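# Load six cart bottles into the fridge, close door

## Task

Move all six bottles from the cart into the refrigerator so each one stands upright, then close the refrigerator door completely. The task fails if a glass bottle drops a long way, if the door is swung open or closed violently, or if the robot topples or is left leaning. Once finished, release everything and back the robot away.

## Robot and tools

ROBOT. TidyBot++ is a mobile base (0.54 m long, 0.50 m wide, 0.38 m high) on four powered casters, with one seven-joint arm and a two-finger gripper. The shoulder sits 0.12 m ahead of the base centre, 0.68 m above the floor. Segments: upper arm 0.42 m, forearm 0.31 m, wrist to hand point 0.31 m. The arm starts folded, hand pointing down. Cameras: base_camera (pinhole, 644x364) and wrist_camera (fisheye, 644x476, looking along the hand).

FRAMES. All positions are in metres. Base frame: origin on the floor below the base centre, x forward, y left, z up. hand_pose and hand_target are reported in this frame; the hand point is midway between the finger pads, the hand's z axis runs out along the fingers, and the fingers open along its y axis. The odometry frame is the base frame as it was when the scene began; base_odometry only integrates wheel rotation, so slip shows up as travel, and it drifts a few cm and degrees over many moves. Heading is in rad, positive to the left, within -3.142 to 3.142. base_tilt is in degrees, with forward and right positive.

move. Every argument except cameras and blocking forms one action; an action uses base, joints, target or a mix, optionally with speeds, and its motions begin together.
- base: an object with any of translate_m (metres, forward positive, -2 to 2), strafe_m (metres, left positive, -2 to 2), rotate_rad (radians, counter-clockwise from above positive, -6.3 to 6.3). All are offsets from where the base last measured itself, along its axes at that moment; translation goes straight to the resulting point.
- joints: an object keyed by joint name, each value an absolute angle in rad: joint_1_rad (any angle, whole-arm swing about vertical, positive is clockwise from above, opposite to heading), joint_2_rad (-2.249 to 2.249, shoulder, 0 is upper arm vertical, positive leans forward), joint_3_rad (any angle), joint_4_rad (-2.579 to 2.579, elbow, 0 straight, negative bends forward when joint_3_rad is 3.14), joint_5_rad (any angle), joint_6_rad (-2.099 to 2.099, wrist), joint_7_rad (any angle, hand roll; pointing down, positive is counter-clockwise from above, 1.57 opens fingers left-right). Any-angle joints take the short way round, so send steps under half a turn. gripper_pos goes 0 (open) to 1 (closed); pad gap is roughly 85 x (1 - gripper_pos) mm.
- target: a single list of seven numbers [x, y, z, qw, qx, qy, qz], an absolute hand pose in the base frame (metres, then a unit quaternion). Alongside it, joints may contain only gripper_pos, otherwise the call is refused. The solver picks all joints itself, the path curves and may overshoot, and the result usually lands within about 3 cm; correct by adding (wanted minus measured hand_pose) to your previous target. To keep a loaded hand still, resend hand_target, not hand_pose.
- speeds: object of top speeds for this action only: translate_m and strafe_m 0.05 to 0.5 m/s, rotate_rad 0.1 to 1.57 rad/s. For a combined translate plus strafe, state the speed under just one key.
- cameras: list of base_camera, wrist_camera or all; empty list gives no images. blocking: true (default) waits until everything rests; false returns in about 0.5 s while motion continues.
A call with no action just reports state and images. Unknown keys make a call invalid; out-of-range values get it refused, and a refusal or an uncommanded stop cancels the remaining move, wait and finished_scene calls of that reply.

wait: seconds, 0 to 10; returns state and images, earlier if running moves finish. stop: brakes all running motions, which then read "stopped". zoom_image: camera plus region [x0, y0, x1, y1] in pixels of that camera's latest image, top-left origin, at most 504 by 504. finished_scene: scene, the current scene's number; irreversible, the goal must hold without the robot.

RESULTS. The "move" line reads "done" or the worst status. base_status, joint_status and hand_status give done, moving, off_target (rested away from target, may keep pushing), contact_stop or time_out (target dropped, holding), not_followed (a check withheld the targets; "joint command not followed" with a cause means self-collision, "pose unreachable" a bad target). hand done means within 10 mm and 2 degrees. Base "done" only means the wheels turned enough; a blocked base may have stopped short. on_its_own lists uncommanded actions. motor_effort gives percent of max torque per motor, peak in brackets. gripper_pos at 1 reading "done" means empty fingers; "off_target" means something is held. "pictures" names image order; "earlier move" shows a non-blocking move's progress. ARM HIT flags a hard knock against the base or arm. torque_fault halts the arm and gripper for 10 s. MOTOR HOT warns at 60 °C; at 75 °C an over-temperature fault lets the arm sag for 30 to 60 s (keys read limit_stop_at_motor_heat); resend targets once commands are accepted again.

CAUTIONS. The arm does not avoid obstacles and keeps pushing when blocked; nothing stops it hitting the base. Loads make the arm sag, so do not command a held joint to its current reading. Keep the hand from catching on anything above about 0.6 m while driving or turning, and avoid big sideways swings with the arm extended, or the robot may tip; backing off or retracting straightens a lean. Torque limits are 104.5 N m for joints 1 to 4 and 51.3 N m for joints 5 to 7. Lower bottles gently onto shelves (a resting load barely lowers hand_pose further), never release moving bottles, avoid squeezing hard on something still supported, and move the door slowly both ways. A downward-pointing hand reaches at most about 0.94 m high near the base. Loose objects may occasionally get nudged.

Each tool is called after "Emit:" as a command line: name --argument value for each argument, lists and objects as JSON in quotes; but a table of rows of numbers goes row by row, as --pt "numbers of a row", without its own name.

## Session

Emit:
move

Scene clock: 0.00 s.
base_odometry: x=+0.000 y=+0.000 heading=+0.000
base_tilt: forward=-0.2 right=-0.1
base_status: not commanded
joint_positions: joint_1_rad=+0.008 joint_2_rad=-0.334 joint_3_rad=+3.169 joint_4_rad=-2.551 joint_5_rad=+0.020 joint_6_rad=-0.853 joint_7_rad=+1.548 gripper_pos=+0.000
joint_status: not commanded
motor_effort: joint_1_rad=+0 joint_2_rad=-2 joint_3_rad=+0 joint_4_rad=+12 joint_5_rad=-1 joint_6_rad=+1 joint_7_rad=+0
hand_pose: x=+0.2543 y=-0.0071 z=+0.5796 quat_wxyz=(+0.004, +0.999, -0.022, +0.035) (m; base frame)
hand_target: x=+0.2543 y=-0.0071 z=+0.5796 quat_wxyz=(+0.004, +0.999, -0.022, +0.035) (m; base frame)
hand_status: not commanded
pictures: base_camera, wrist_camera

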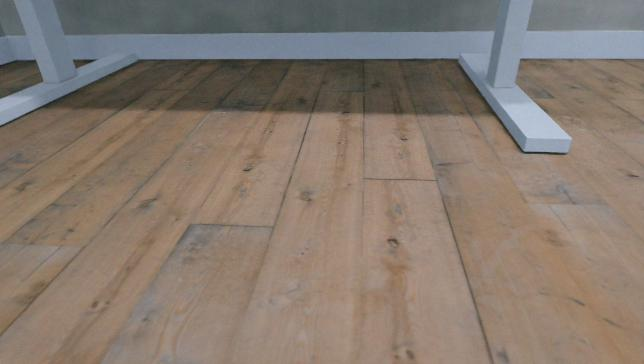

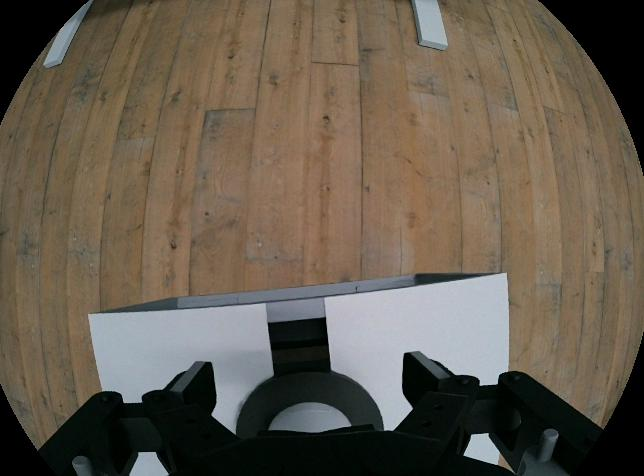

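Emit:
move --joints '{"joint_6_rad": 0.65}'

Scene clock: 14.33 s.
move: done
base_odometry: x=+0.000 y=+0.000 heading=+0.000
base_tilt: forward=-0.1 right=-0.1
base_status: not commanded
joint_positions: joint_1_rad=+0.008 joint_2_rad=-0.334 joint_3_rad=+3.169 joint_4_rad=-2.551 joint_5_rad=+0.020 joint_6_rad=+0.599 joint_7_rad=+1.548 gripper_pos=+0.000
joint_status: all done
motor_effort: joint_1_rad=+0(1) joint_2_rad=-7(7) joint_3_rad=+0(1) joint_4_rad=+17(17) joint_5_rad=-1(1) joint_6_rad=+9(10) joint_7_rad=+0(0)
hand_pose: x=+0.5432 y=-0.0112 z=+0.8754 quat_wxyz=(+0.002, +0.724, -0.014, +0.690) (m; base frame)
hand_target: x=+0.5435 y=-0.0111 z=+0.8912 quat_wxyz=(+0.002, +0.706, -0.013, +0.708) (m; base frame)
hand_status: not commanded
pictures: base_camera, wrist_camera

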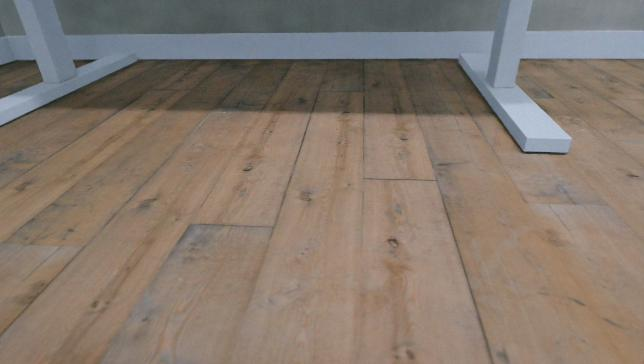

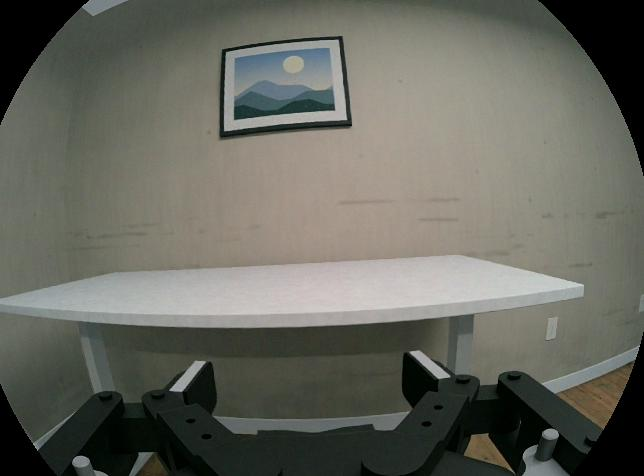

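Emit:
move --joints '{"joint_1_rad": 1.05}' --cameras '["wrist_camera"]'

Emit:
move --joints '{"joint_1_rad": 2.1}' --cameras '["wrist_camera"]'

Emit:
move --joints '{"joint_1_rad": 3.14}' --cameras '["wrist_camera"]'

Emit:
move --joints '{"joint_1_rad": 4.19}' --cameras '["wrist_camera"]'

Emit:
move --joints '{"joint_1_rad": 5.24}' --cameras '["wrist_camera"]'

Scene clock: 26.90 s.
move: done
base_odometry: x=+0.000 y=+0.000 heading=+0.000
base_tilt: forward=-0.1 right=-0.1
base_status: not commanded
joint_positions: joint_1_rad=+1.035 joint_2_rad=-0.334 joint_3_rad=+3.169 joint_4_rad=-2.551 joint_5_rad=+0.020 joint_6_rad=+0.599 joint_7_rad=+1.548 gripper_pos=+0.000
joint_status: all done
motor_effort: joint_1_rad=+0(2) joint_2_rad=-7(7) joint_3_rad=-1(1) joint_4_rad=+17(17) joint_5_rad=-1(1) joint_6_rad=+9(10) joint_7_rad=+0(1)
hand_pose: x=+0.3290 y=-0.3688 z=+0.8754 quat_wxyz=(+0.341, +0.624, -0.367, +0.600) (m; base frame)
hand_target: x=+0.3236 y=-0.3721 z=+0.8912 quat_wxyz=(+0.354, +0.606, -0.363, +0.613) (m; base frame)
hand_status: not commanded
pictures: wrist_camera

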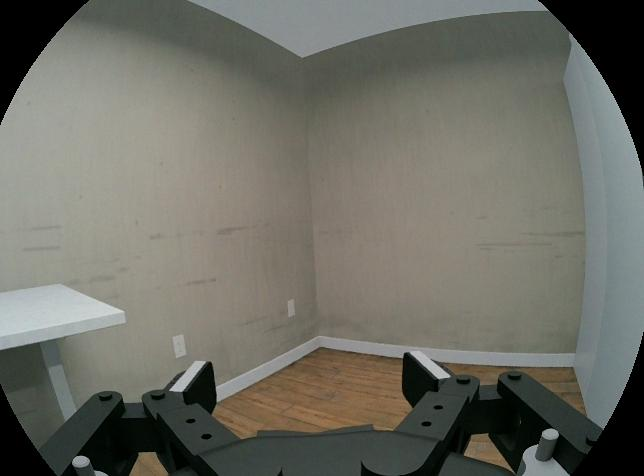

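Scene clock: 29.23 s.
move: done
base_odometry: x=+0.000 y=+0.000 heading=+0.000
base_tilt: forward=-0.1 right=-0.1
base_status: not commanded
joint_positions: joint_1_rad=+2.085 joint_2_rad=-0.334 joint_3_rad=+3.169 joint_4_rad=-2.551 joint_5_rad=+0.020 joint_6_rad=+0.599 joint_7_rad=+1.548 gripper_pos=+0.000
joint_status: all done
motor_effort: joint_1_rad=-1(2) joint_2_rad=-7(8) joint_3_rad=+0(1) joint_4_rad=+17(17) joint_5_rad=-1(1) joint_6_rad=+9(10) joint_7_rad=+0(0)
hand_pose: x=-0.0964 y=-0.3656 z=+0.8754 quat_wxyz=(+0.596, +0.356, -0.630, +0.348) (m; base frame)
hand_target: x=-0.1020 y=-0.3626 z=+0.8912 quat_wxyz=(+0.614, +0.342, -0.617, +0.353) (m; base frame)
hand_status: not commanded
pictures: wrist_camera

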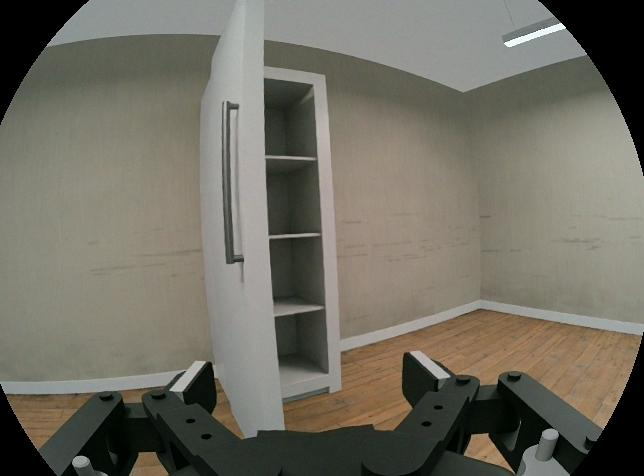

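Scene clock: 31.57 s.
move: done
base_odometry: x=+0.000 y=+0.000 heading=+0.000
base_tilt: forward=-0.1 right=-0.1
base_status: not commanded
joint_positions: joint_1_rad=+3.125 joint_2_rad=-0.334 joint_3_rad=+3.169 joint_4_rad=-2.551 joint_5_rad=+0.020 joint_6_rad=+0.599 joint_7_rad=+1.548 gripper_pos=+0.000
joint_status: all done
motor_effort: joint_1_rad=-1(2) joint_2_rad=-7(7) joint_3_rad=+0(1) joint_4_rad=+17(17) joint_5_rad=-1(2) joint_6_rad=+9(10) joint_7_rad=+0(1)
hand_pose: x=-0.3053 y=+0.0007 z=+0.8754 quat_wxyz=(+0.690, -0.005, -0.724, +0.006) (m; base frame)
hand_target: x=-0.3056 y=+0.0070 z=+0.8912 quat_wxyz=(+0.708, -0.010, -0.706, +0.001) (m; base frame)
hand_status: not commanded
pictures: wrist_camera

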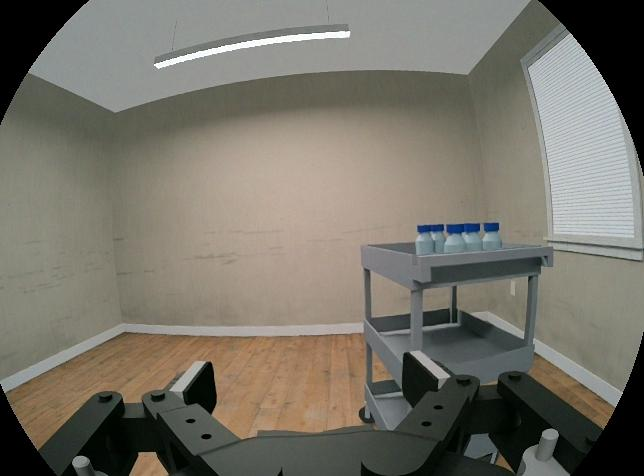

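Scene clock: 33.90 s.
move: done
base_odometry: x=+0.000 y=+0.000 heading=+0.000
base_tilt: forward=-0.1 right=-0.1
base_status: not commanded
joint_positions: joint_1_rad=+4.175 joint_2_rad=-0.334 joint_3_rad=+3.169 joint_4_rad=-2.551 joint_5_rad=+0.020 joint_6_rad=+0.599 joint_7_rad=+1.548 gripper_pos=+0.000
joint_status: all done
motor_effort: joint_1_rad=+0(2) joint_2_rad=-7(8) joint_3_rad=+0(1) joint_4_rad=+17(17) joint_5_rad=-1(1) joint_6_rad=+10(11) joint_7_rad=+0(0)
hand_pose: x=-0.0916 y=+0.3684 z=+0.8754 quat_wxyz=(+0.600, -0.367, -0.624, -0.340) (m; base frame)
hand_target: x=-0.0862 y=+0.3718 z=+0.8912 quat_wxyz=(+0.614, -0.362, -0.606, -0.354) (m; base frame)
hand_status: not commanded
pictures: wrist_camera

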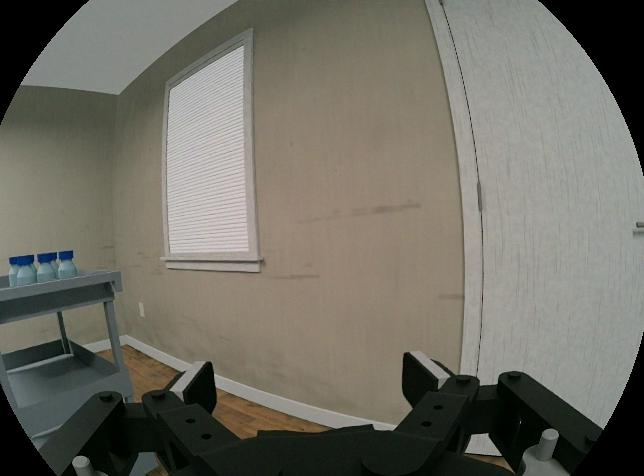

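Scene clock: 36.23 s.
move: done
base_odometry: x=+0.000 y=+0.000 heading=+0.000
base_tilt: forward=-0.1 right=-0.1
base_status: not commanded
joint_positions: joint_1_rad=+5.225 joint_2_rad=-0.334 joint_3_rad=+3.169 joint_4_rad=-2.551 joint_5_rad=+0.020 joint_6_rad=+0.599 joint_7_rad=+1.548 gripper_pos=+0.000
joint_status: all done
motor_effort: joint_1_rad=+0(2) joint_2_rad=-7(8) joint_3_rad=+0(1) joint_4_rad=+17(17) joint_5_rad=-1(1) joint_6_rad=+10(10) joint_7_rad=+0(1)
hand_pose: x=+0.3338 y=+0.3660 z=+0.8754 quat_wxyz=(+0.349, -0.630, -0.356, -0.595) (m; base frame)
hand_target: x=+0.3394 y=+0.3630 z=+0.8912 quat_wxyz=(+0.354, -0.617, -0.343, -0.614) (m; base frame)
hand_status: not commanded
pictures: wrist_camera

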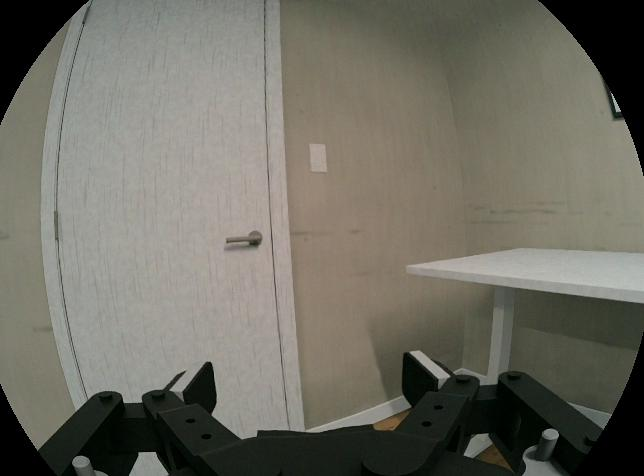

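Emit:
move --base '{"rotate_rad": 2.75}' --joints '{"joint_1_rad": 0.0}'

Scene clock: 70.40 s.
move: done
base_odometry: x=+0.000 y=+0.000 heading=+2.750
base_tilt: forward=-0.1 right=-0.1
base_status: done
joint_positions: joint_1_rad=+6.268 joint_2_rad=-0.334 joint_3_rad=+3.169 joint_4_rad=-2.551 joint_5_rad=+0.020 joint_6_rad=+0.599 joint_7_rad=+1.548 gripper_pos=+0.000
joint_status: all done
motor_effort: joint_1_rad=+0(2) joint_2_rad=-7(8) joint_3_rad=+0(1) joint_4_rad=+17(17) joint_5_rad=-1(2) joint_6_rad=+9(10) joint_7_rad=+0(1)
hand_pose: x=+0.5433 y=-0.0013 z=+0.8754 quat_wxyz=(+0.006, -0.724, +0.005, -0.690) (m; base frame)
hand_target: x=+0.5436 y=-0.0077 z=+0.8912 quat_wxyz=(+0.001, -0.706, +0.010, -0.708) (m; base frame)
hand_status: not commanded
pictures: base_camera, wrist_camera

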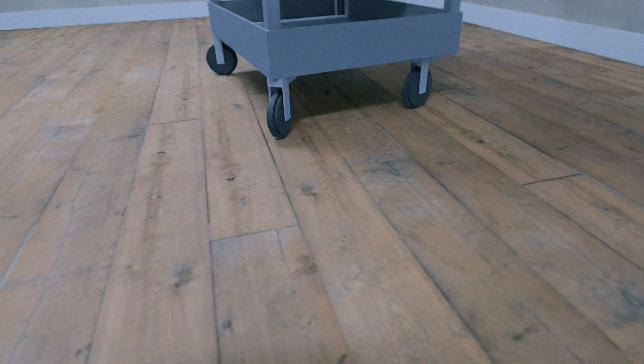

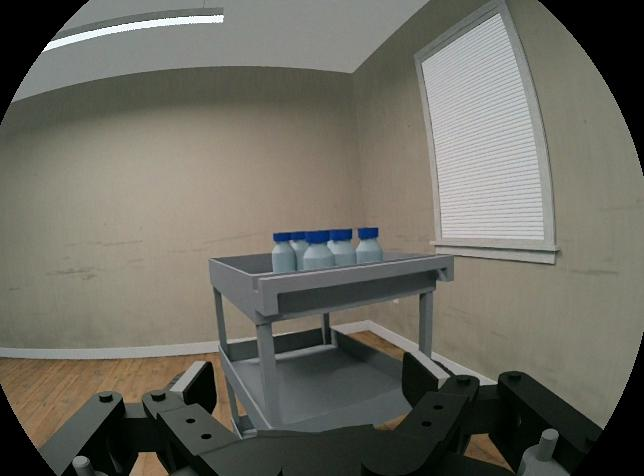

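Emit:
zoom_image --camera "wrist_camera" --region '[190, 200, 470, 360]'

Scaled by 1.800.

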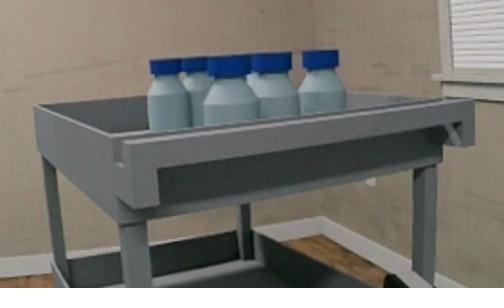

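Emit:
move --joints '{"joint_1_rad": 0.0, "joint_2_rad": -0.2, "joint_3_rad": 3.14, "joint_4_rad": -1.6, "joint_5_rad": 0.0, "joint_6_rad": -0.75, "joint_7_rad": 1.57}'

Scene clock: 166.37 s.
move: done
base_odometry: x=+0.000 y=+0.000 heading=+2.750
base_tilt: forward=-0.1 right=-0.1
base_status: not commanded
joint_positions: joint_1_rad=+6.268 joint_2_rad=-0.234 joint_3_rad=+3.161 joint_4_rad=-1.620 joint_5_rad=+0.020 joint_6_rad=-0.700 joint_7_rad=+1.548 gripper_pos=+0.000
joint_status: all done
motor_effort: joint_1_rad=+0(2) joint_2_rad=-12(13) joint_3_rad=-1(2) joint_4_rad=+19(20) joint_5_rad=-1(2) joint_6_rad=+7(11) joint_7_rad=+0(1)
hand_pose: x=+0.6015 y=-0.0057 z=+0.9958 quat_wxyz=(-0.003, -0.864, +0.009, -0.504) (m; base frame)
hand_target: x=+0.6057 y=+0.0022 z=+0.9772 quat_wxyz=(+0.000, -0.880, +0.000, -0.476) (m; base frame)
hand_status: not commanded
pictures: base_camera, wrist_camera

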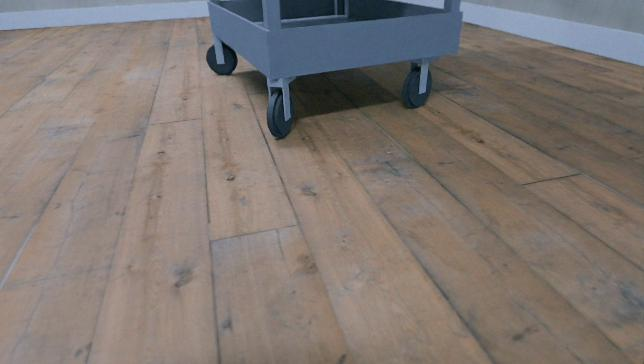

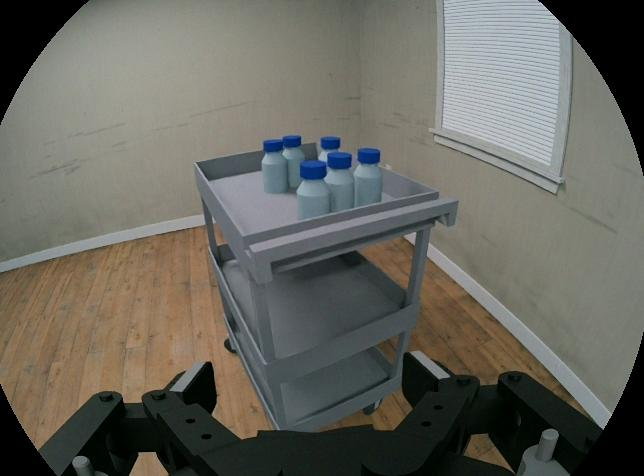

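Emit:
zoom_image --camera "wrist_camera" --region '[190, 120, 470, 300]'

Scaled by 1.800.

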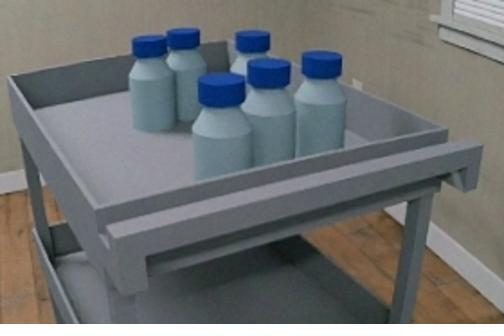

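Emit:
move --base '{"translate_m": 0.864, "strafe_m": 0.79, "rotate_rad": -1.18}' --speeds '{"translate_m": 0.4}'

Scene clock: 332.00 s.
move: done
base_odometry: x=-1.100 y=-0.400 heading=+1.570
base_tilt: forward=-0.1 right=-0.1
base_status: done
joint_positions: joint_1_rad=+6.279 joint_2_rad=-0.224 joint_3_rad=+3.149 joint_4_rad=-1.619 joint_5_rad=+0.020 joint_6_rad=-0.704 joint_7_rad=+1.548 gripper_pos=+0.000
joint_status: not commanded
motor_effort: joint_1_rad=-1(2) joint_2_rad=-12(14) joint_3_rad=+0(3) joint_4_rad=+19(20) joint_5_rad=-1(2) joint_6_rad=+8(9) joint_7_rad=+0(1)
hand_pose: x=+0.6041 y=-0.0048 z=+0.9899 quat_wxyz=(-0.004, -0.867, +0.008, -0.498) (m; base frame)
hand_target: x=+0.6057 y=+0.0022 z=+0.9772 quat_wxyz=(+0.000, -0.880, +0.000, -0.476) (m; base frame)
hand_status: not commanded
pictures: base_camera, wrist_camera

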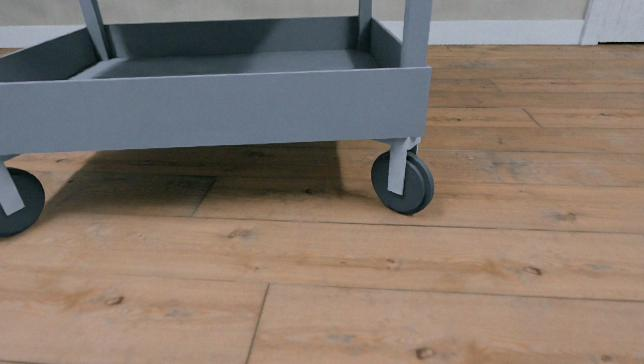

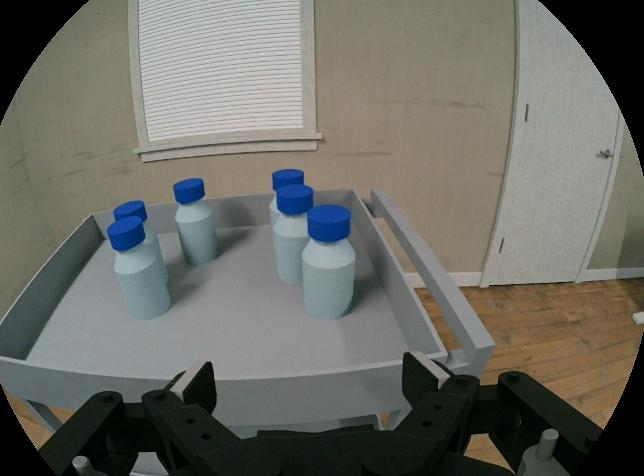

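Emit:
zoom_image --camera "wrist_camera" --region '[240, 150, 480, 390]'

Emit:
zoom_image --camera "wrist_camera" --region '[0, 150, 240, 390]'

Scaled by 2.100.

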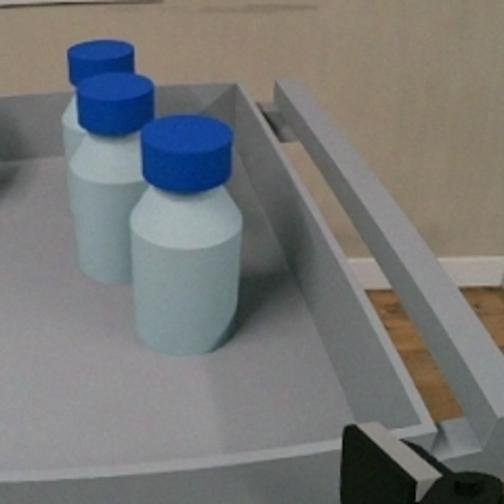

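Scaled by 2.100.

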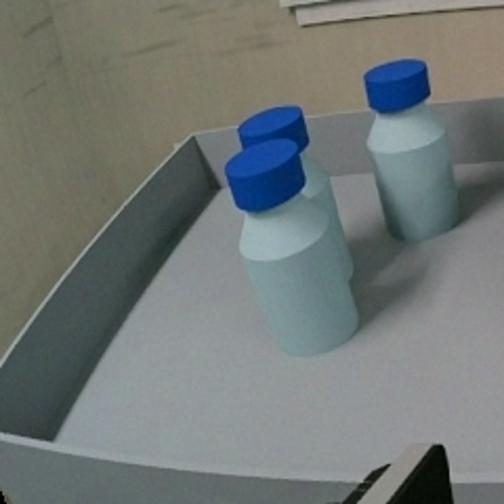

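Emit:
move --base '{"translate_m": -0.10}' --joints '{"joint_1_rad": 0.0, "joint_2_rad": 0.011, "joint_3_rad": 3.14, "joint_4_rad": -1.971, "joint_5_rad": 0.0, "joint_6_rad": 0.063, "joint_7_rad": 1.57}'

Scene clock: 475.20 s.
move: done
base_odometry: x=-1.101 y=-0.500 heading=+1.570
base_tilt: forward=-0.1 right=-0.1
base_status: done
joint_positions: joint_1_rad=+6.279 joint_2_rad=-0.017 joint_3_rad=+3.149 joint_4_rad=-1.941 joint_5_rad=+0.020 joint_6_rad=+0.008 joint_7_rad=+1.548 gripper_pos=+0.000
joint_status: all done
motor_effort: joint_1_rad=-1(1) joint_2_rad=-19(21) joint_3_rad=+0(2) joint_4_rad=+19(20) joint_5_rad=-1(2) joint_6_rad=+9(10) joint_7_rad=+0(1)
hand_pose: x=+0.6999 y=-0.0005 z=+0.8887 quat_wxyz=(+0.000, -0.818, +0.002, -0.575) (m; base frame)
hand_target: x=+0.7044 y=+0.0023 z=+0.8707 quat_wxyz=(+0.001, -0.819, +0.000, -0.574) (m; base frame)
hand_status: not commanded
pictures: base_camera, wrist_camera

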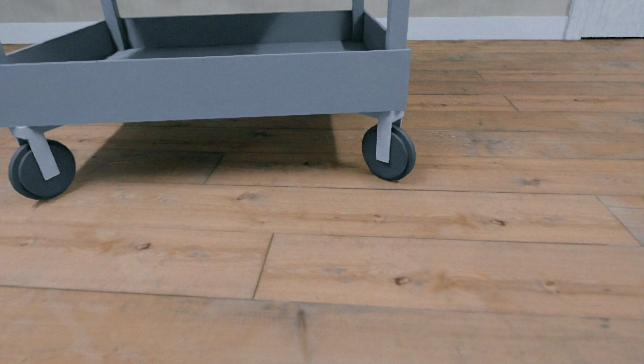

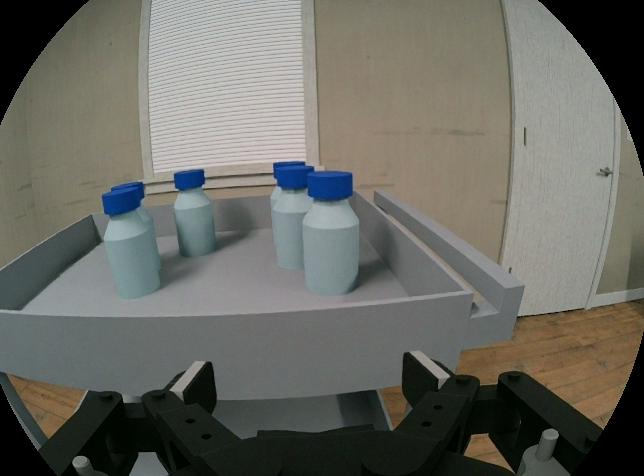

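Emit:
zoom_image --camera "wrist_camera" --region '[240, 150, 480, 390]'

Scaled by 2.100.

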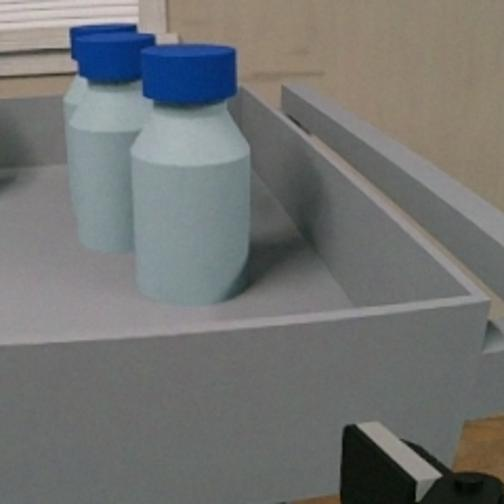

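Emit:
move --joints '{"joint_1_rad": 0.0, "joint_2_rad": 0.11, "joint_3_rad": 3.14, "joint_4_rad": -1.55, "joint_5_rad": 0.0, "joint_6_rad": -0.34, "joint_7_rad": 1.57}' --base '{"translate_m": 0.10, "strafe_m": -0.02}' --cameras '["wrist_camera"]'

Scene clock: 566.63 s.
move: done
base_odometry: x=-1.080 y=-0.400 heading=+1.569
base_tilt: forward=-0.1 right=-0.1
base_status: done
joint_positions: joint_1_rad=+6.279 joint_2_rad=+0.065 joint_3_rad=+3.149 joint_4_rad=-1.569 joint_5_rad=+0.020 joint_6_rad=-0.290 joint_7_rad=+1.548 gripper_pos=+0.000
joint_status: all done
motor_effort: joint_1_rad=-1(2) joint_2_rad=-23(25) joint_3_rad=-1(2) joint_4_rad=+19(20) joint_5_rad=-1(2) joint_6_rad=+8(10) joint_7_rad=+0(1)
hand_pose: x=+0.7523 y=-0.0024 z=+0.9741 quat_wxyz=(-0.003, -0.820, +0.004, -0.572) (m; base frame)
hand_target: x=+0.7613 y=+0.0023 z=+0.9425 quat_wxyz=(+0.001, -0.841, +0.000, -0.540) (m; base frame)
hand_status: not commanded
pictures: wrist_camera

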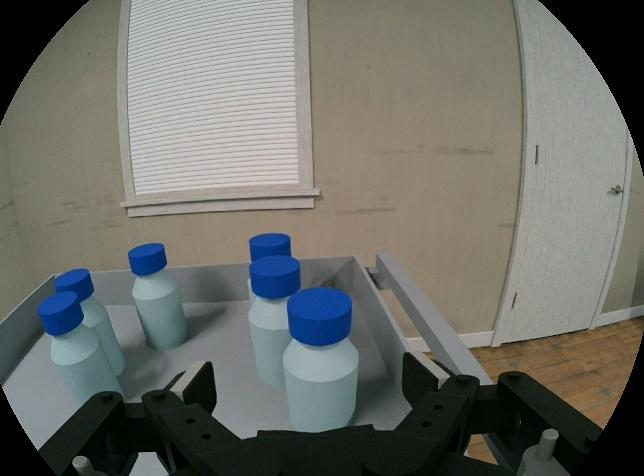

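Emit:
zoom_image --camera "wrist_camera" --region '[220, 220, 420, 440]'

Scaled by 2.291.

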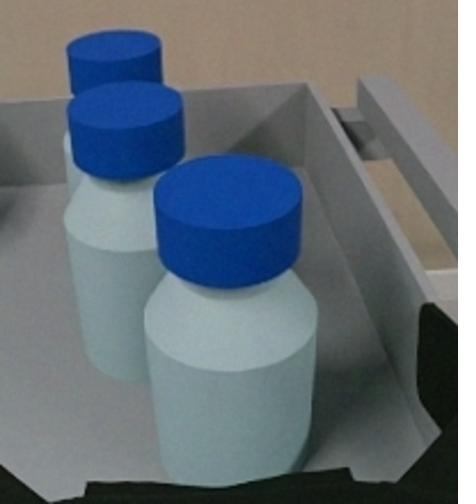

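Emit:
move --base '{"translate_m": 0.134, "strafe_m": -0.006}' --speeds '{"translate_m": 0.2}' --cameras '["wrist_camera"]'

Scene clock: 609.30 s.
move: done
base_odometry: x=-1.074 y=-0.266 heading=+1.569
base_tilt: forward=-0.1 right=-0.1
base_status: done
joint_positions: joint_1_rad=+6.279 joint_2_rad=+0.077 joint_3_rad=+3.149 joint_4_rad=-1.568 joint_5_rad=+0.020 joint_6_rad=-0.293 joint_7_rad=+1.548 gripper_pos=+0.000
joint_status: not commanded
motor_effort: joint_1_rad=-1(1) joint_2_rad=-23(25) joint_3_rad=-1(1) joint_4_rad=+20(20) joint_5_rad=-1(1) joint_6_rad=+8(10) joint_7_rad=+0(0)
hand_pose: x=+0.7553 y=-0.0024 z=+0.9664 quat_wxyz=(-0.003, -0.824, +0.004, -0.566) (m; base frame)
hand_target: x=+0.7613 y=+0.0023 z=+0.9425 quat_wxyz=(+0.001, -0.841, +0.000, -0.540) (m; base frame)
hand_status: not commanded
pictures: wrist_camera

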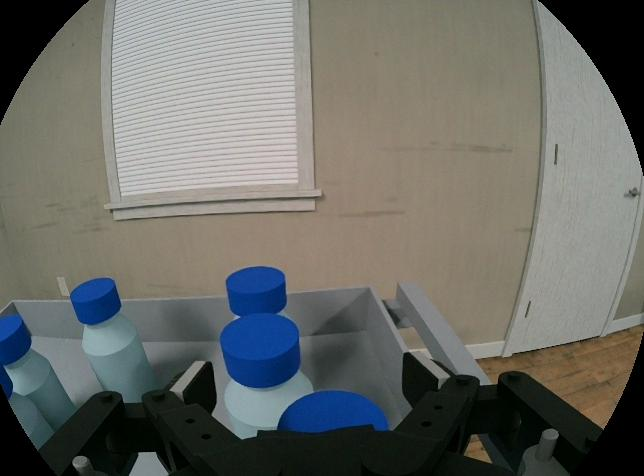

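Emit:
move --base '{"strafe_m": -0.011}' --cameras '["wrist_camera"]'

Emit:
move --joints '{"joint_2_rad": 0.183, "joint_4_rad": -1.791, "joint_6_rad": -0.06}'

Scene clock: 651.00 s.
move: done
base_odometry: x=-1.063 y=-0.266 heading=+1.569
base_tilt: forward=-0.1 right=-0.1
base_status: done
joint_positions: joint_1_rad=+6.281 joint_2_rad=+0.077 joint_3_rad=+3.148 joint_4_rad=-1.568 joint_5_rad=+0.020 joint_6_rad=-0.294 joint_7_rad=+1.548 gripper_pos=+0.000
joint_status: not commanded
motor_effort: joint_1_rad=+0(2) joint_2_rad=-23(25) joint_3_rad=+0(2) joint_4_rad=+20(20) joint_5_rad=-1(1) joint_6_rad=+9(10) joint_7_rad=+0(1)
hand_pose: x=+0.7553 y=-0.0035 z=+0.9664 quat_wxyz=(-0.003, -0.824, +0.005, -0.566) (m; base frame)
hand_target: x=+0.7613 y=+0.0023 z=+0.9425 quat_wxyz=(+0.001, -0.841, +0.000, -0.540) (m; base frame)
hand_status: not commanded
pictures: wrist_camera

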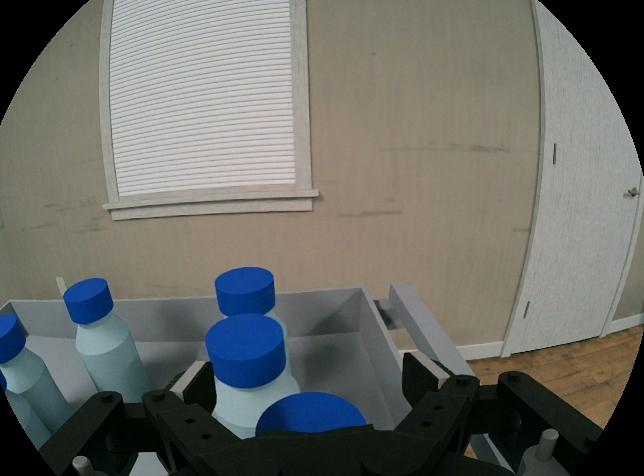

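Scene clock: 652.53 s.
move: done
base_odometry: x=-1.063 y=-0.266 heading=+1.569
base_tilt: forward=-0.1 right=-0.1
base_status: not commanded
joint_positions: joint_1_rad=+6.281 joint_2_rad=+0.149 joint_3_rad=+3.148 joint_4_rad=-1.765 joint_5_rad=+0.020 joint_6_rad=-0.113 joint_7_rad=+1.548 gripper_pos=+0.000
joint_status: all done
motor_effort: joint_1_rad=-1(1) joint_2_rad=-25(27) joint_3_rad=-1(1) joint_4_rad=+18(21) joint_5_rad=-1(1) joint_6_rad=+8(10) joint_7_rad=+0(0)
hand_pose: x=+0.7571 y=-0.0023 z=+0.8551 quat_wxyz=(-0.002, -0.849, +0.004, -0.529) (m; base frame)
hand_target: x=+0.7632 y=+0.0023 z=+0.8331 quat_wxyz=(+0.001, -0.851, +0.000, -0.526) (m; base frame)
hand_status: not commanded
pictures: base_camera, wrist_camera

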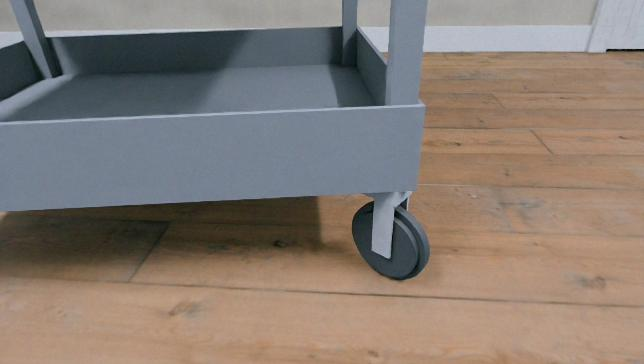

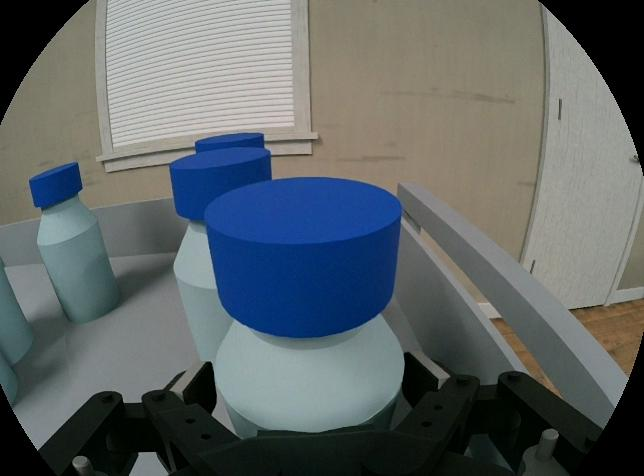

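Emit:
move --joints '{"gripper_pos": 0.4}' --cameras '["wrist_camera"]'

Scene clock: 663.10 s.
move: off_target
base_odometry: x=-1.063 y=-0.266 heading=+1.569
base_tilt: forward=-0.1 right=-0.1
base_status: not commanded
joint_positions: joint_1_rad=+6.281 joint_2_rad=+0.149 joint_3_rad=+3.148 joint_4_rad=-1.765 joint_5_rad=+0.020 joint_6_rad=-0.110 joint_7_rad=+1.548 gripper_pos=+0.234
joint_status: gripper_pos off_target (ended at +0.234, target +0.400)
motor_effort: joint_1_rad=+0(1) joint_2_rad=-24(25) joint_3_rad=+0(1) joint_4_rad=+19(19) joint_5_rad=-1(2) joint_6_rad=+9(10) joint_7_rad=+0(1)
hand_pose: x=+0.7575 y=-0.0023 z=+0.8558 quat_wxyz=(-0.002, -0.848, +0.004, -0.530) (m; base frame)
hand_target: x=+0.7632 y=+0.0023 z=+0.8331 quat_wxyz=(+0.001, -0.851, +0.000, -0.526) (m; base frame)
hand_status: not commanded
pictures: wrist_camera

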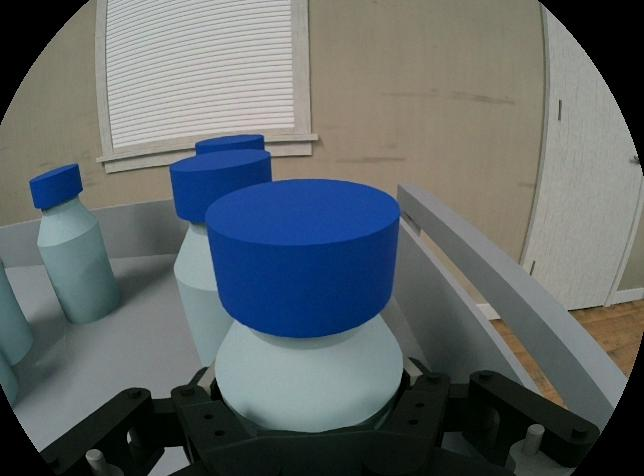

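Emit:
move --joints '{"joint_2_rad": 0.146, "joint_4_rad": -1.425, "joint_6_rad": -0.463}' --cameras '["wrist_camera"]'

Scene clock: 674.80 s.
move: done
base_odometry: x=-1.063 y=-0.266 heading=+1.569
base_tilt: forward=-0.1 right=-0.1
base_status: not commanded
joint_positions: joint_1_rad=+6.281 joint_2_rad=+0.157 joint_3_rad=+3.148 joint_4_rad=-1.469 joint_5_rad=+0.020 joint_6_rad=-0.434 joint_7_rad=+1.548 gripper_pos=+0.234
joint_status: all done
motor_effort: joint_1_rad=+0(1) joint_2_rad=-31(33) joint_3_rad=-1(1) joint_4_rad=+24(26) joint_5_rad=-1(2) joint_6_rad=+13(14) joint_7_rad=+0(1)
hand_pose: x=+0.7735 y=-0.0042 z=+0.9336 quat_wxyz=(-0.004, -0.857, +0.006, -0.515) (m; base frame)
hand_target: x=+0.7731 y=+0.0023 z=+0.9589 quat_wxyz=(+0.001, -0.851, +0.000, -0.526) (m; base frame)
hand_status: not commanded
pictures: wrist_camera

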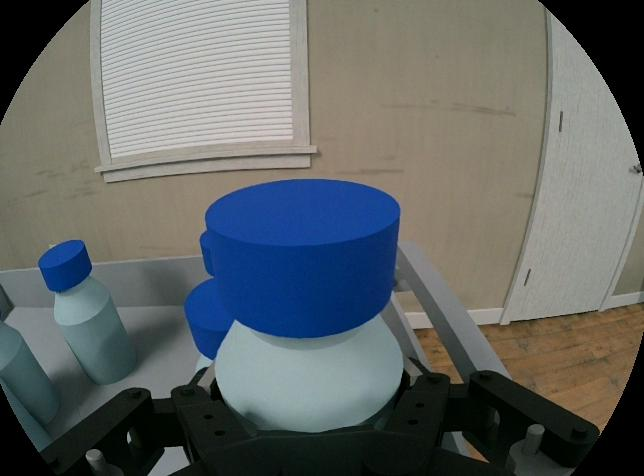

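Emit:
move --joints '{"joint_2_rad": 0.115, "joint_4_rad": -1.306, "joint_6_rad": -0.577}' --cameras '[]'

Emit:
move --base '{"translate_m": -0.3}' --joints '{"joint_2_rad": -0.385, "joint_4_rad": -1.76, "joint_6_rad": -0.63}' --cameras '["wrist_camera"]'

Scene clock: 698.70 s.
move: done
base_odometry: x=-1.063 y=-0.266 heading=+1.569
base_tilt: forward=-0.1 right=-0.1
base_status: not commanded
joint_positions: joint_1_rad=+6.281 joint_2_rad=+0.157 joint_3_rad=+3.148 joint_4_rad=-1.347 joint_5_rad=+0.020 joint_6_rad=-0.550 joint_7_rad=+1.548 gripper_pos=+0.234
joint_status: all done
motor_effort: joint_1_rad=-1(1) joint_2_rad=-31(33) joint_3_rad=+0(1) joint_4_rad=+24(25) joint_5_rad=-1(1) joint_6_rad=+12(14) joint_7_rad=+0(0)
hand_pose: x=+0.7742 y=-0.0048 z=+0.9735 quat_wxyz=(-0.005, -0.856, +0.007, -0.517) (m; base frame)
hand_target: x=+0.7614 y=+0.0023 z=+1.0177 quat_wxyz=(+0.001, -0.841, +0.000, -0.541) (m; base frame)
hand_status: not commanded
pictures: none
No camera images: "cameras" was empty.

Scene clock: 700.63 s.
move: done
base_odometry: x=-1.063 y=-0.566 heading=+1.570
base_tilt: forward=-0.1 right=-0.1
base_status: done
joint_positions: joint_1_rad=+6.281 joint_2_rad=-0.363 joint_3_rad=+3.148 joint_4_rad=-1.749 joint_5_rad=+0.020 joint_6_rad=-0.608 joint_7_rad=+1.548 gripper_pos=+0.234
joint_status: all done
motor_effort: joint_1_rad=+0(1) joint_2_rad=-12(35) joint_3_rad=+0(1) joint_4_rad=+24(25) joint_5_rad=-1(1) joint_6_rad=+13(14) joint_7_rad=+0(0)
hand_pose: x=+0.5626 y=-0.0050 z=+1.0052 quat_wxyz=(-0.003, -0.840, +0.008, -0.543) (m; base frame)
hand_target: x=+0.5517 y=+0.0022 z=+1.0020 quat_wxyz=(+0.000, -0.843, +0.000, -0.538) (m; base frame)
hand_status: not commanded
pictures: wrist_camera

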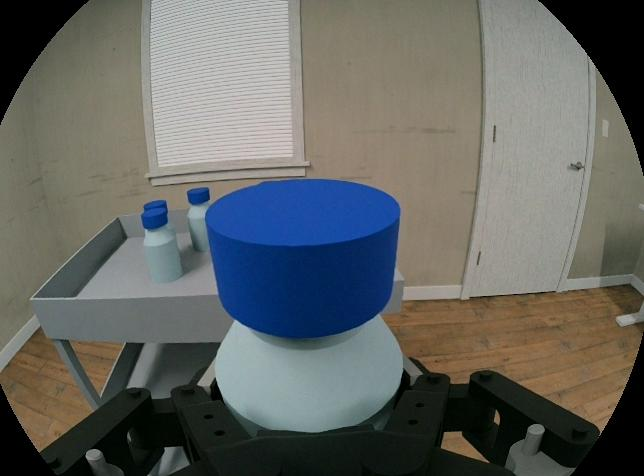

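Emit:
move --base '{"rotate_rad": -3.14}' --speeds '{"rotate_rad": 1.0}'

Scene clock: 711.30 s.
move: done
base_odometry: x=-1.063 y=-0.566 heading=-1.570
base_tilt: forward=-0.1 right=-0.1
base_status: done
joint_positions: joint_1_rad=+6.282 joint_2_rad=-0.363 joint_3_rad=+3.146 joint_4_rad=-1.749 joint_5_rad=+0.020 joint_6_rad=-0.608 joint_7_rad=+1.548 gripper_pos=+0.234
joint_status: not commanded
motor_effort: joint_1_rad=+0(2) joint_2_rad=-11(13) joint_3_rad=+0(3) joint_4_rad=+24(24) joint_5_rad=-1(2) joint_6_rad=+14(14) joint_7_rad=+0(1)
hand_pose: x=+0.5626 y=-0.0039 z=+1.0050 quat_wxyz=(-0.003, -0.840, +0.007, -0.543) (m; base frame)
hand_target: x=+0.5517 y=+0.0022 z=+1.0020 quat_wxyz=(+0.000, -0.843, +0.000, -0.538) (m; base frame)
hand_status: not commanded
pictures: base_camera, wrist_camera

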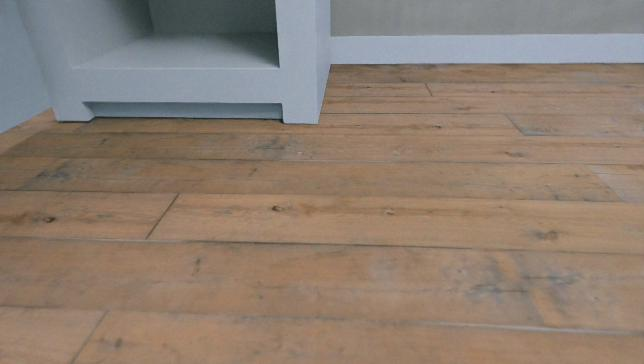

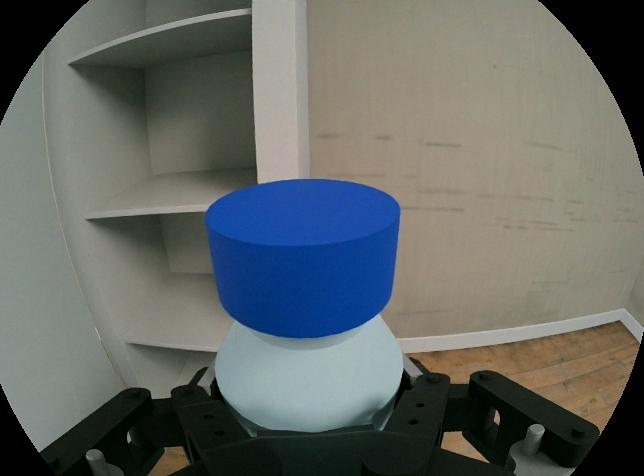

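Emit:
move --base '{"rotate_rad": 0.8}' --speeds '{"rotate_rad": 1.0}'

Scene clock: 746.60 s.
move: done
base_odometry: x=-1.063 y=-0.566 heading=-0.770
base_tilt: forward=-0.1 right=-0.1
base_status: done
joint_positions: joint_1_rad=+6.282 joint_2_rad=-0.363 joint_3_rad=+3.142 joint_4_rad=-1.749 joint_5_rad=+0.020 joint_6_rad=-0.608 joint_7_rad=+1.548 gripper_pos=+0.234
joint_status: not commanded
motor_effort: joint_1_rad=-1(2) joint_2_rad=-11(13) joint_3_rad=+0(2) joint_4_rad=+24(24) joint_5_rad=-1(2) joint_6_rad=+12(14) joint_7_rad=+0(1)
hand_pose: x=+0.5625 y=-0.0019 z=+1.0049 quat_wxyz=(-0.003, -0.840, +0.005, -0.543) (m; base frame)
hand_target: x=+0.5517 y=+0.0022 z=+1.0020 quat_wxyz=(+0.000, -0.843, +0.000, -0.538) (m; base frame)
hand_status: not commanded
pictures: base_camera, wrist_camera

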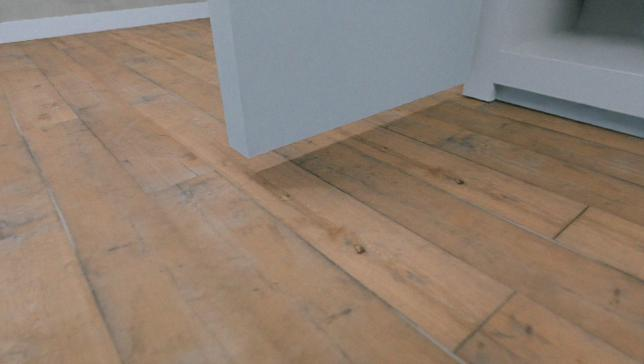

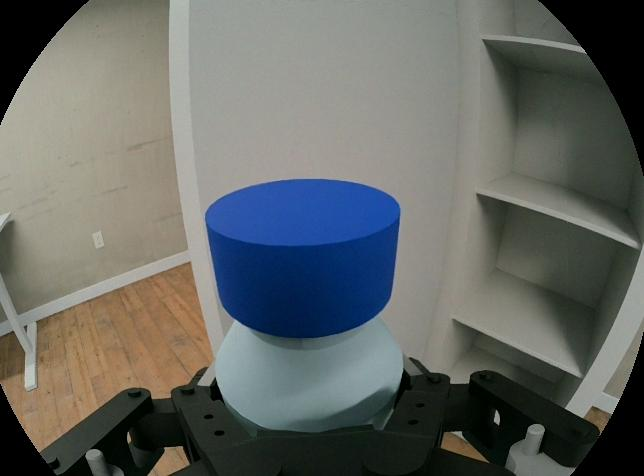

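Emit:
move --base '{"rotate_rad": -0.8}' --speeds '{"rotate_rad": 1.0}' --cameras '[]'

Emit:
move --base '{"translate_m": 0.20, "strafe_m": 0.21}' --speeds '{"translate_m": 0.4}'

Scene clock: 827.83 s.
move: done
base_odometry: x=-1.063 y=-0.566 heading=-1.570
base_tilt: forward=-0.1 right=-0.1
base_status: done
joint_positions: joint_1_rad=+6.285 joint_2_rad=-0.363 joint_3_rad=+3.145 joint_4_rad=-1.749 joint_5_rad=+0.020 joint_6_rad=-0.608 joint_7_rad=+1.548 gripper_pos=+0.234
joint_status: not commanded
motor_effort: joint_1_rad=-1(2) joint_2_rad=-12(13) joint_3_rad=+0(3) joint_4_rad=+24(24) joint_5_rad=+0(2) joint_6_rad=+13(13) joint_7_rad=+0(1)
hand_pose: x=+0.5625 y=-0.0044 z=+1.0049 quat_wxyz=(-0.004, -0.840, +0.008, -0.543) (m; base frame)
hand_target: x=+0.5517 y=+0.0022 z=+1.0020 quat_wxyz=(+0.000, -0.843, +0.000, -0.538) (m; base frame)
hand_status: not commanded
pictures: none
No camera images: "cameras" was empty.

Scene clock: 829.60 s.
move: done
base_odometry: x=-0.853 y=-0.766 heading=-1.571
base_tilt: forward=-0.1 right=-0.1
base_status: done
joint_positions: joint_1_rad=+6.284 joint_2_rad=-0.364 joint_3_rad=+3.142 joint_4_rad=-1.750 joint_5_rad=+0.020 joint_6_rad=-0.609 joint_7_rad=+1.548 gripper_pos=+0.234
joint_status: not commanded
motor_effort: joint_1_rad=-1(2) joint_2_rad=-12(15) joint_3_rad=+0(4) joint_4_rad=+24(24) joint_5_rad=-1(2) joint_6_rad=+12(14) joint_7_rad=+0(0)
hand_pose: x=+0.5619 y=-0.0032 z=+1.0045 quat_wxyz=(-0.004, -0.840, +0.007, -0.542) (m; base frame)
hand_target: x=+0.5517 y=+0.0022 z=+1.0020 quat_wxyz=(+0.000, -0.843, +0.000, -0.538) (m; base frame)
hand_status: not commanded
pictures: base_camera, wrist_camera

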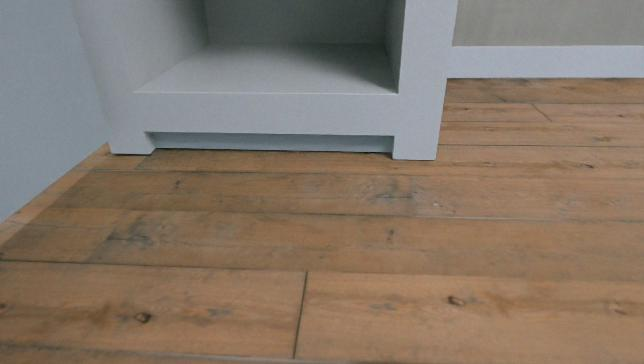

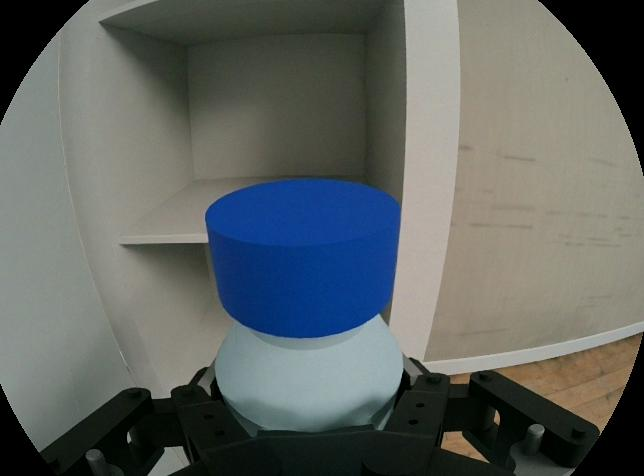

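Emit:
zoom_image --camera "wrist_camera" --region '[40, 180, 240, 400]'

Emit:
zoom_image --camera "wrist_camera" --region '[340, 160, 520, 400]'

Scaled by 2.291.

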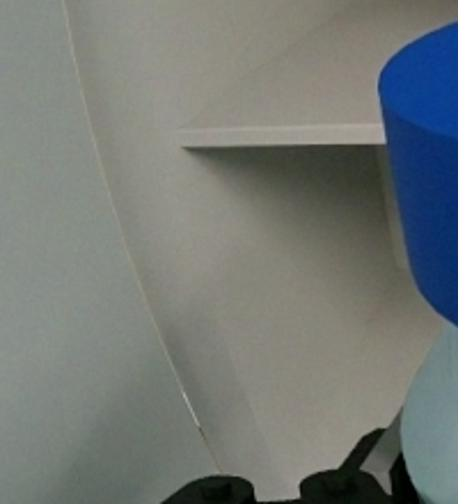

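Scaled by 2.100.

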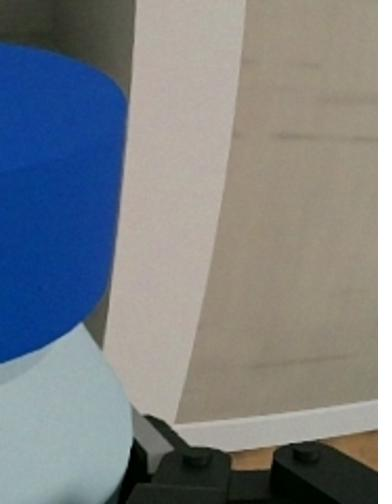

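Emit:
move --base '{"translate_m": -0.06, "strafe_m": 0.03}' --joints '{"joint_2_rad": 0.47, "joint_4_rad": -1.93, "joint_6_rad": 0.385}'

Scene clock: 885.83 s.
move: done
base_odometry: x=-0.823 y=-0.706 heading=-1.571
base_tilt: forward=-0.1 right=-0.1
base_status: done
joint_positions: joint_1_rad=+6.284 joint_2_rad=+0.449 joint_3_rad=+3.142 joint_4_rad=-1.918 joint_5_rad=+0.020 joint_6_rad=+0.302 joint_7_rad=+1.548 gripper_pos=+0.234
joint_status: all done
motor_effort: joint_1_rad=+0(1) joint_2_rad=-36(38) joint_3_rad=-1(1) joint_4_rad=+18(24) joint_5_rad=-1(1) joint_6_rad=+12(14) joint_7_rad=+0(1)
hand_pose: x=+0.7956 y=+0.0020 z=+0.6884 quat_wxyz=(+0.003, -0.859, +0.001, -0.513) (m; base frame)
hand_target: x=+0.8030 y=+0.0023 z=+0.6914 quat_wxyz=(+0.001, -0.846, +0.000, -0.534) (m; base frame)
hand_status: not commanded
pictures: base_camera, wrist_camera

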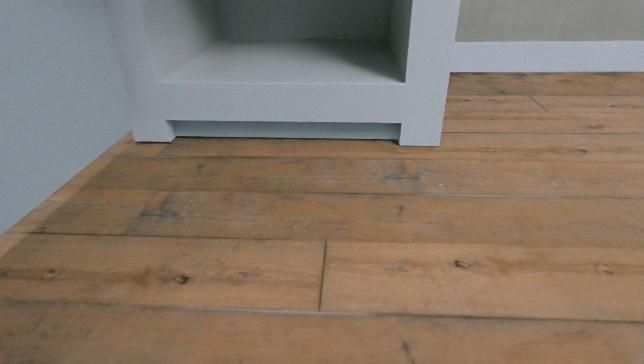

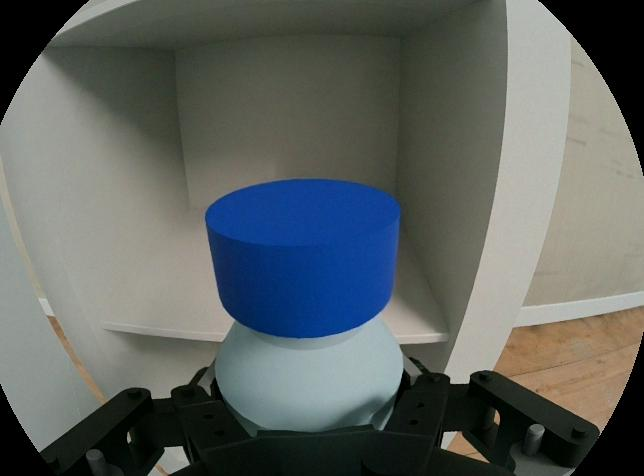

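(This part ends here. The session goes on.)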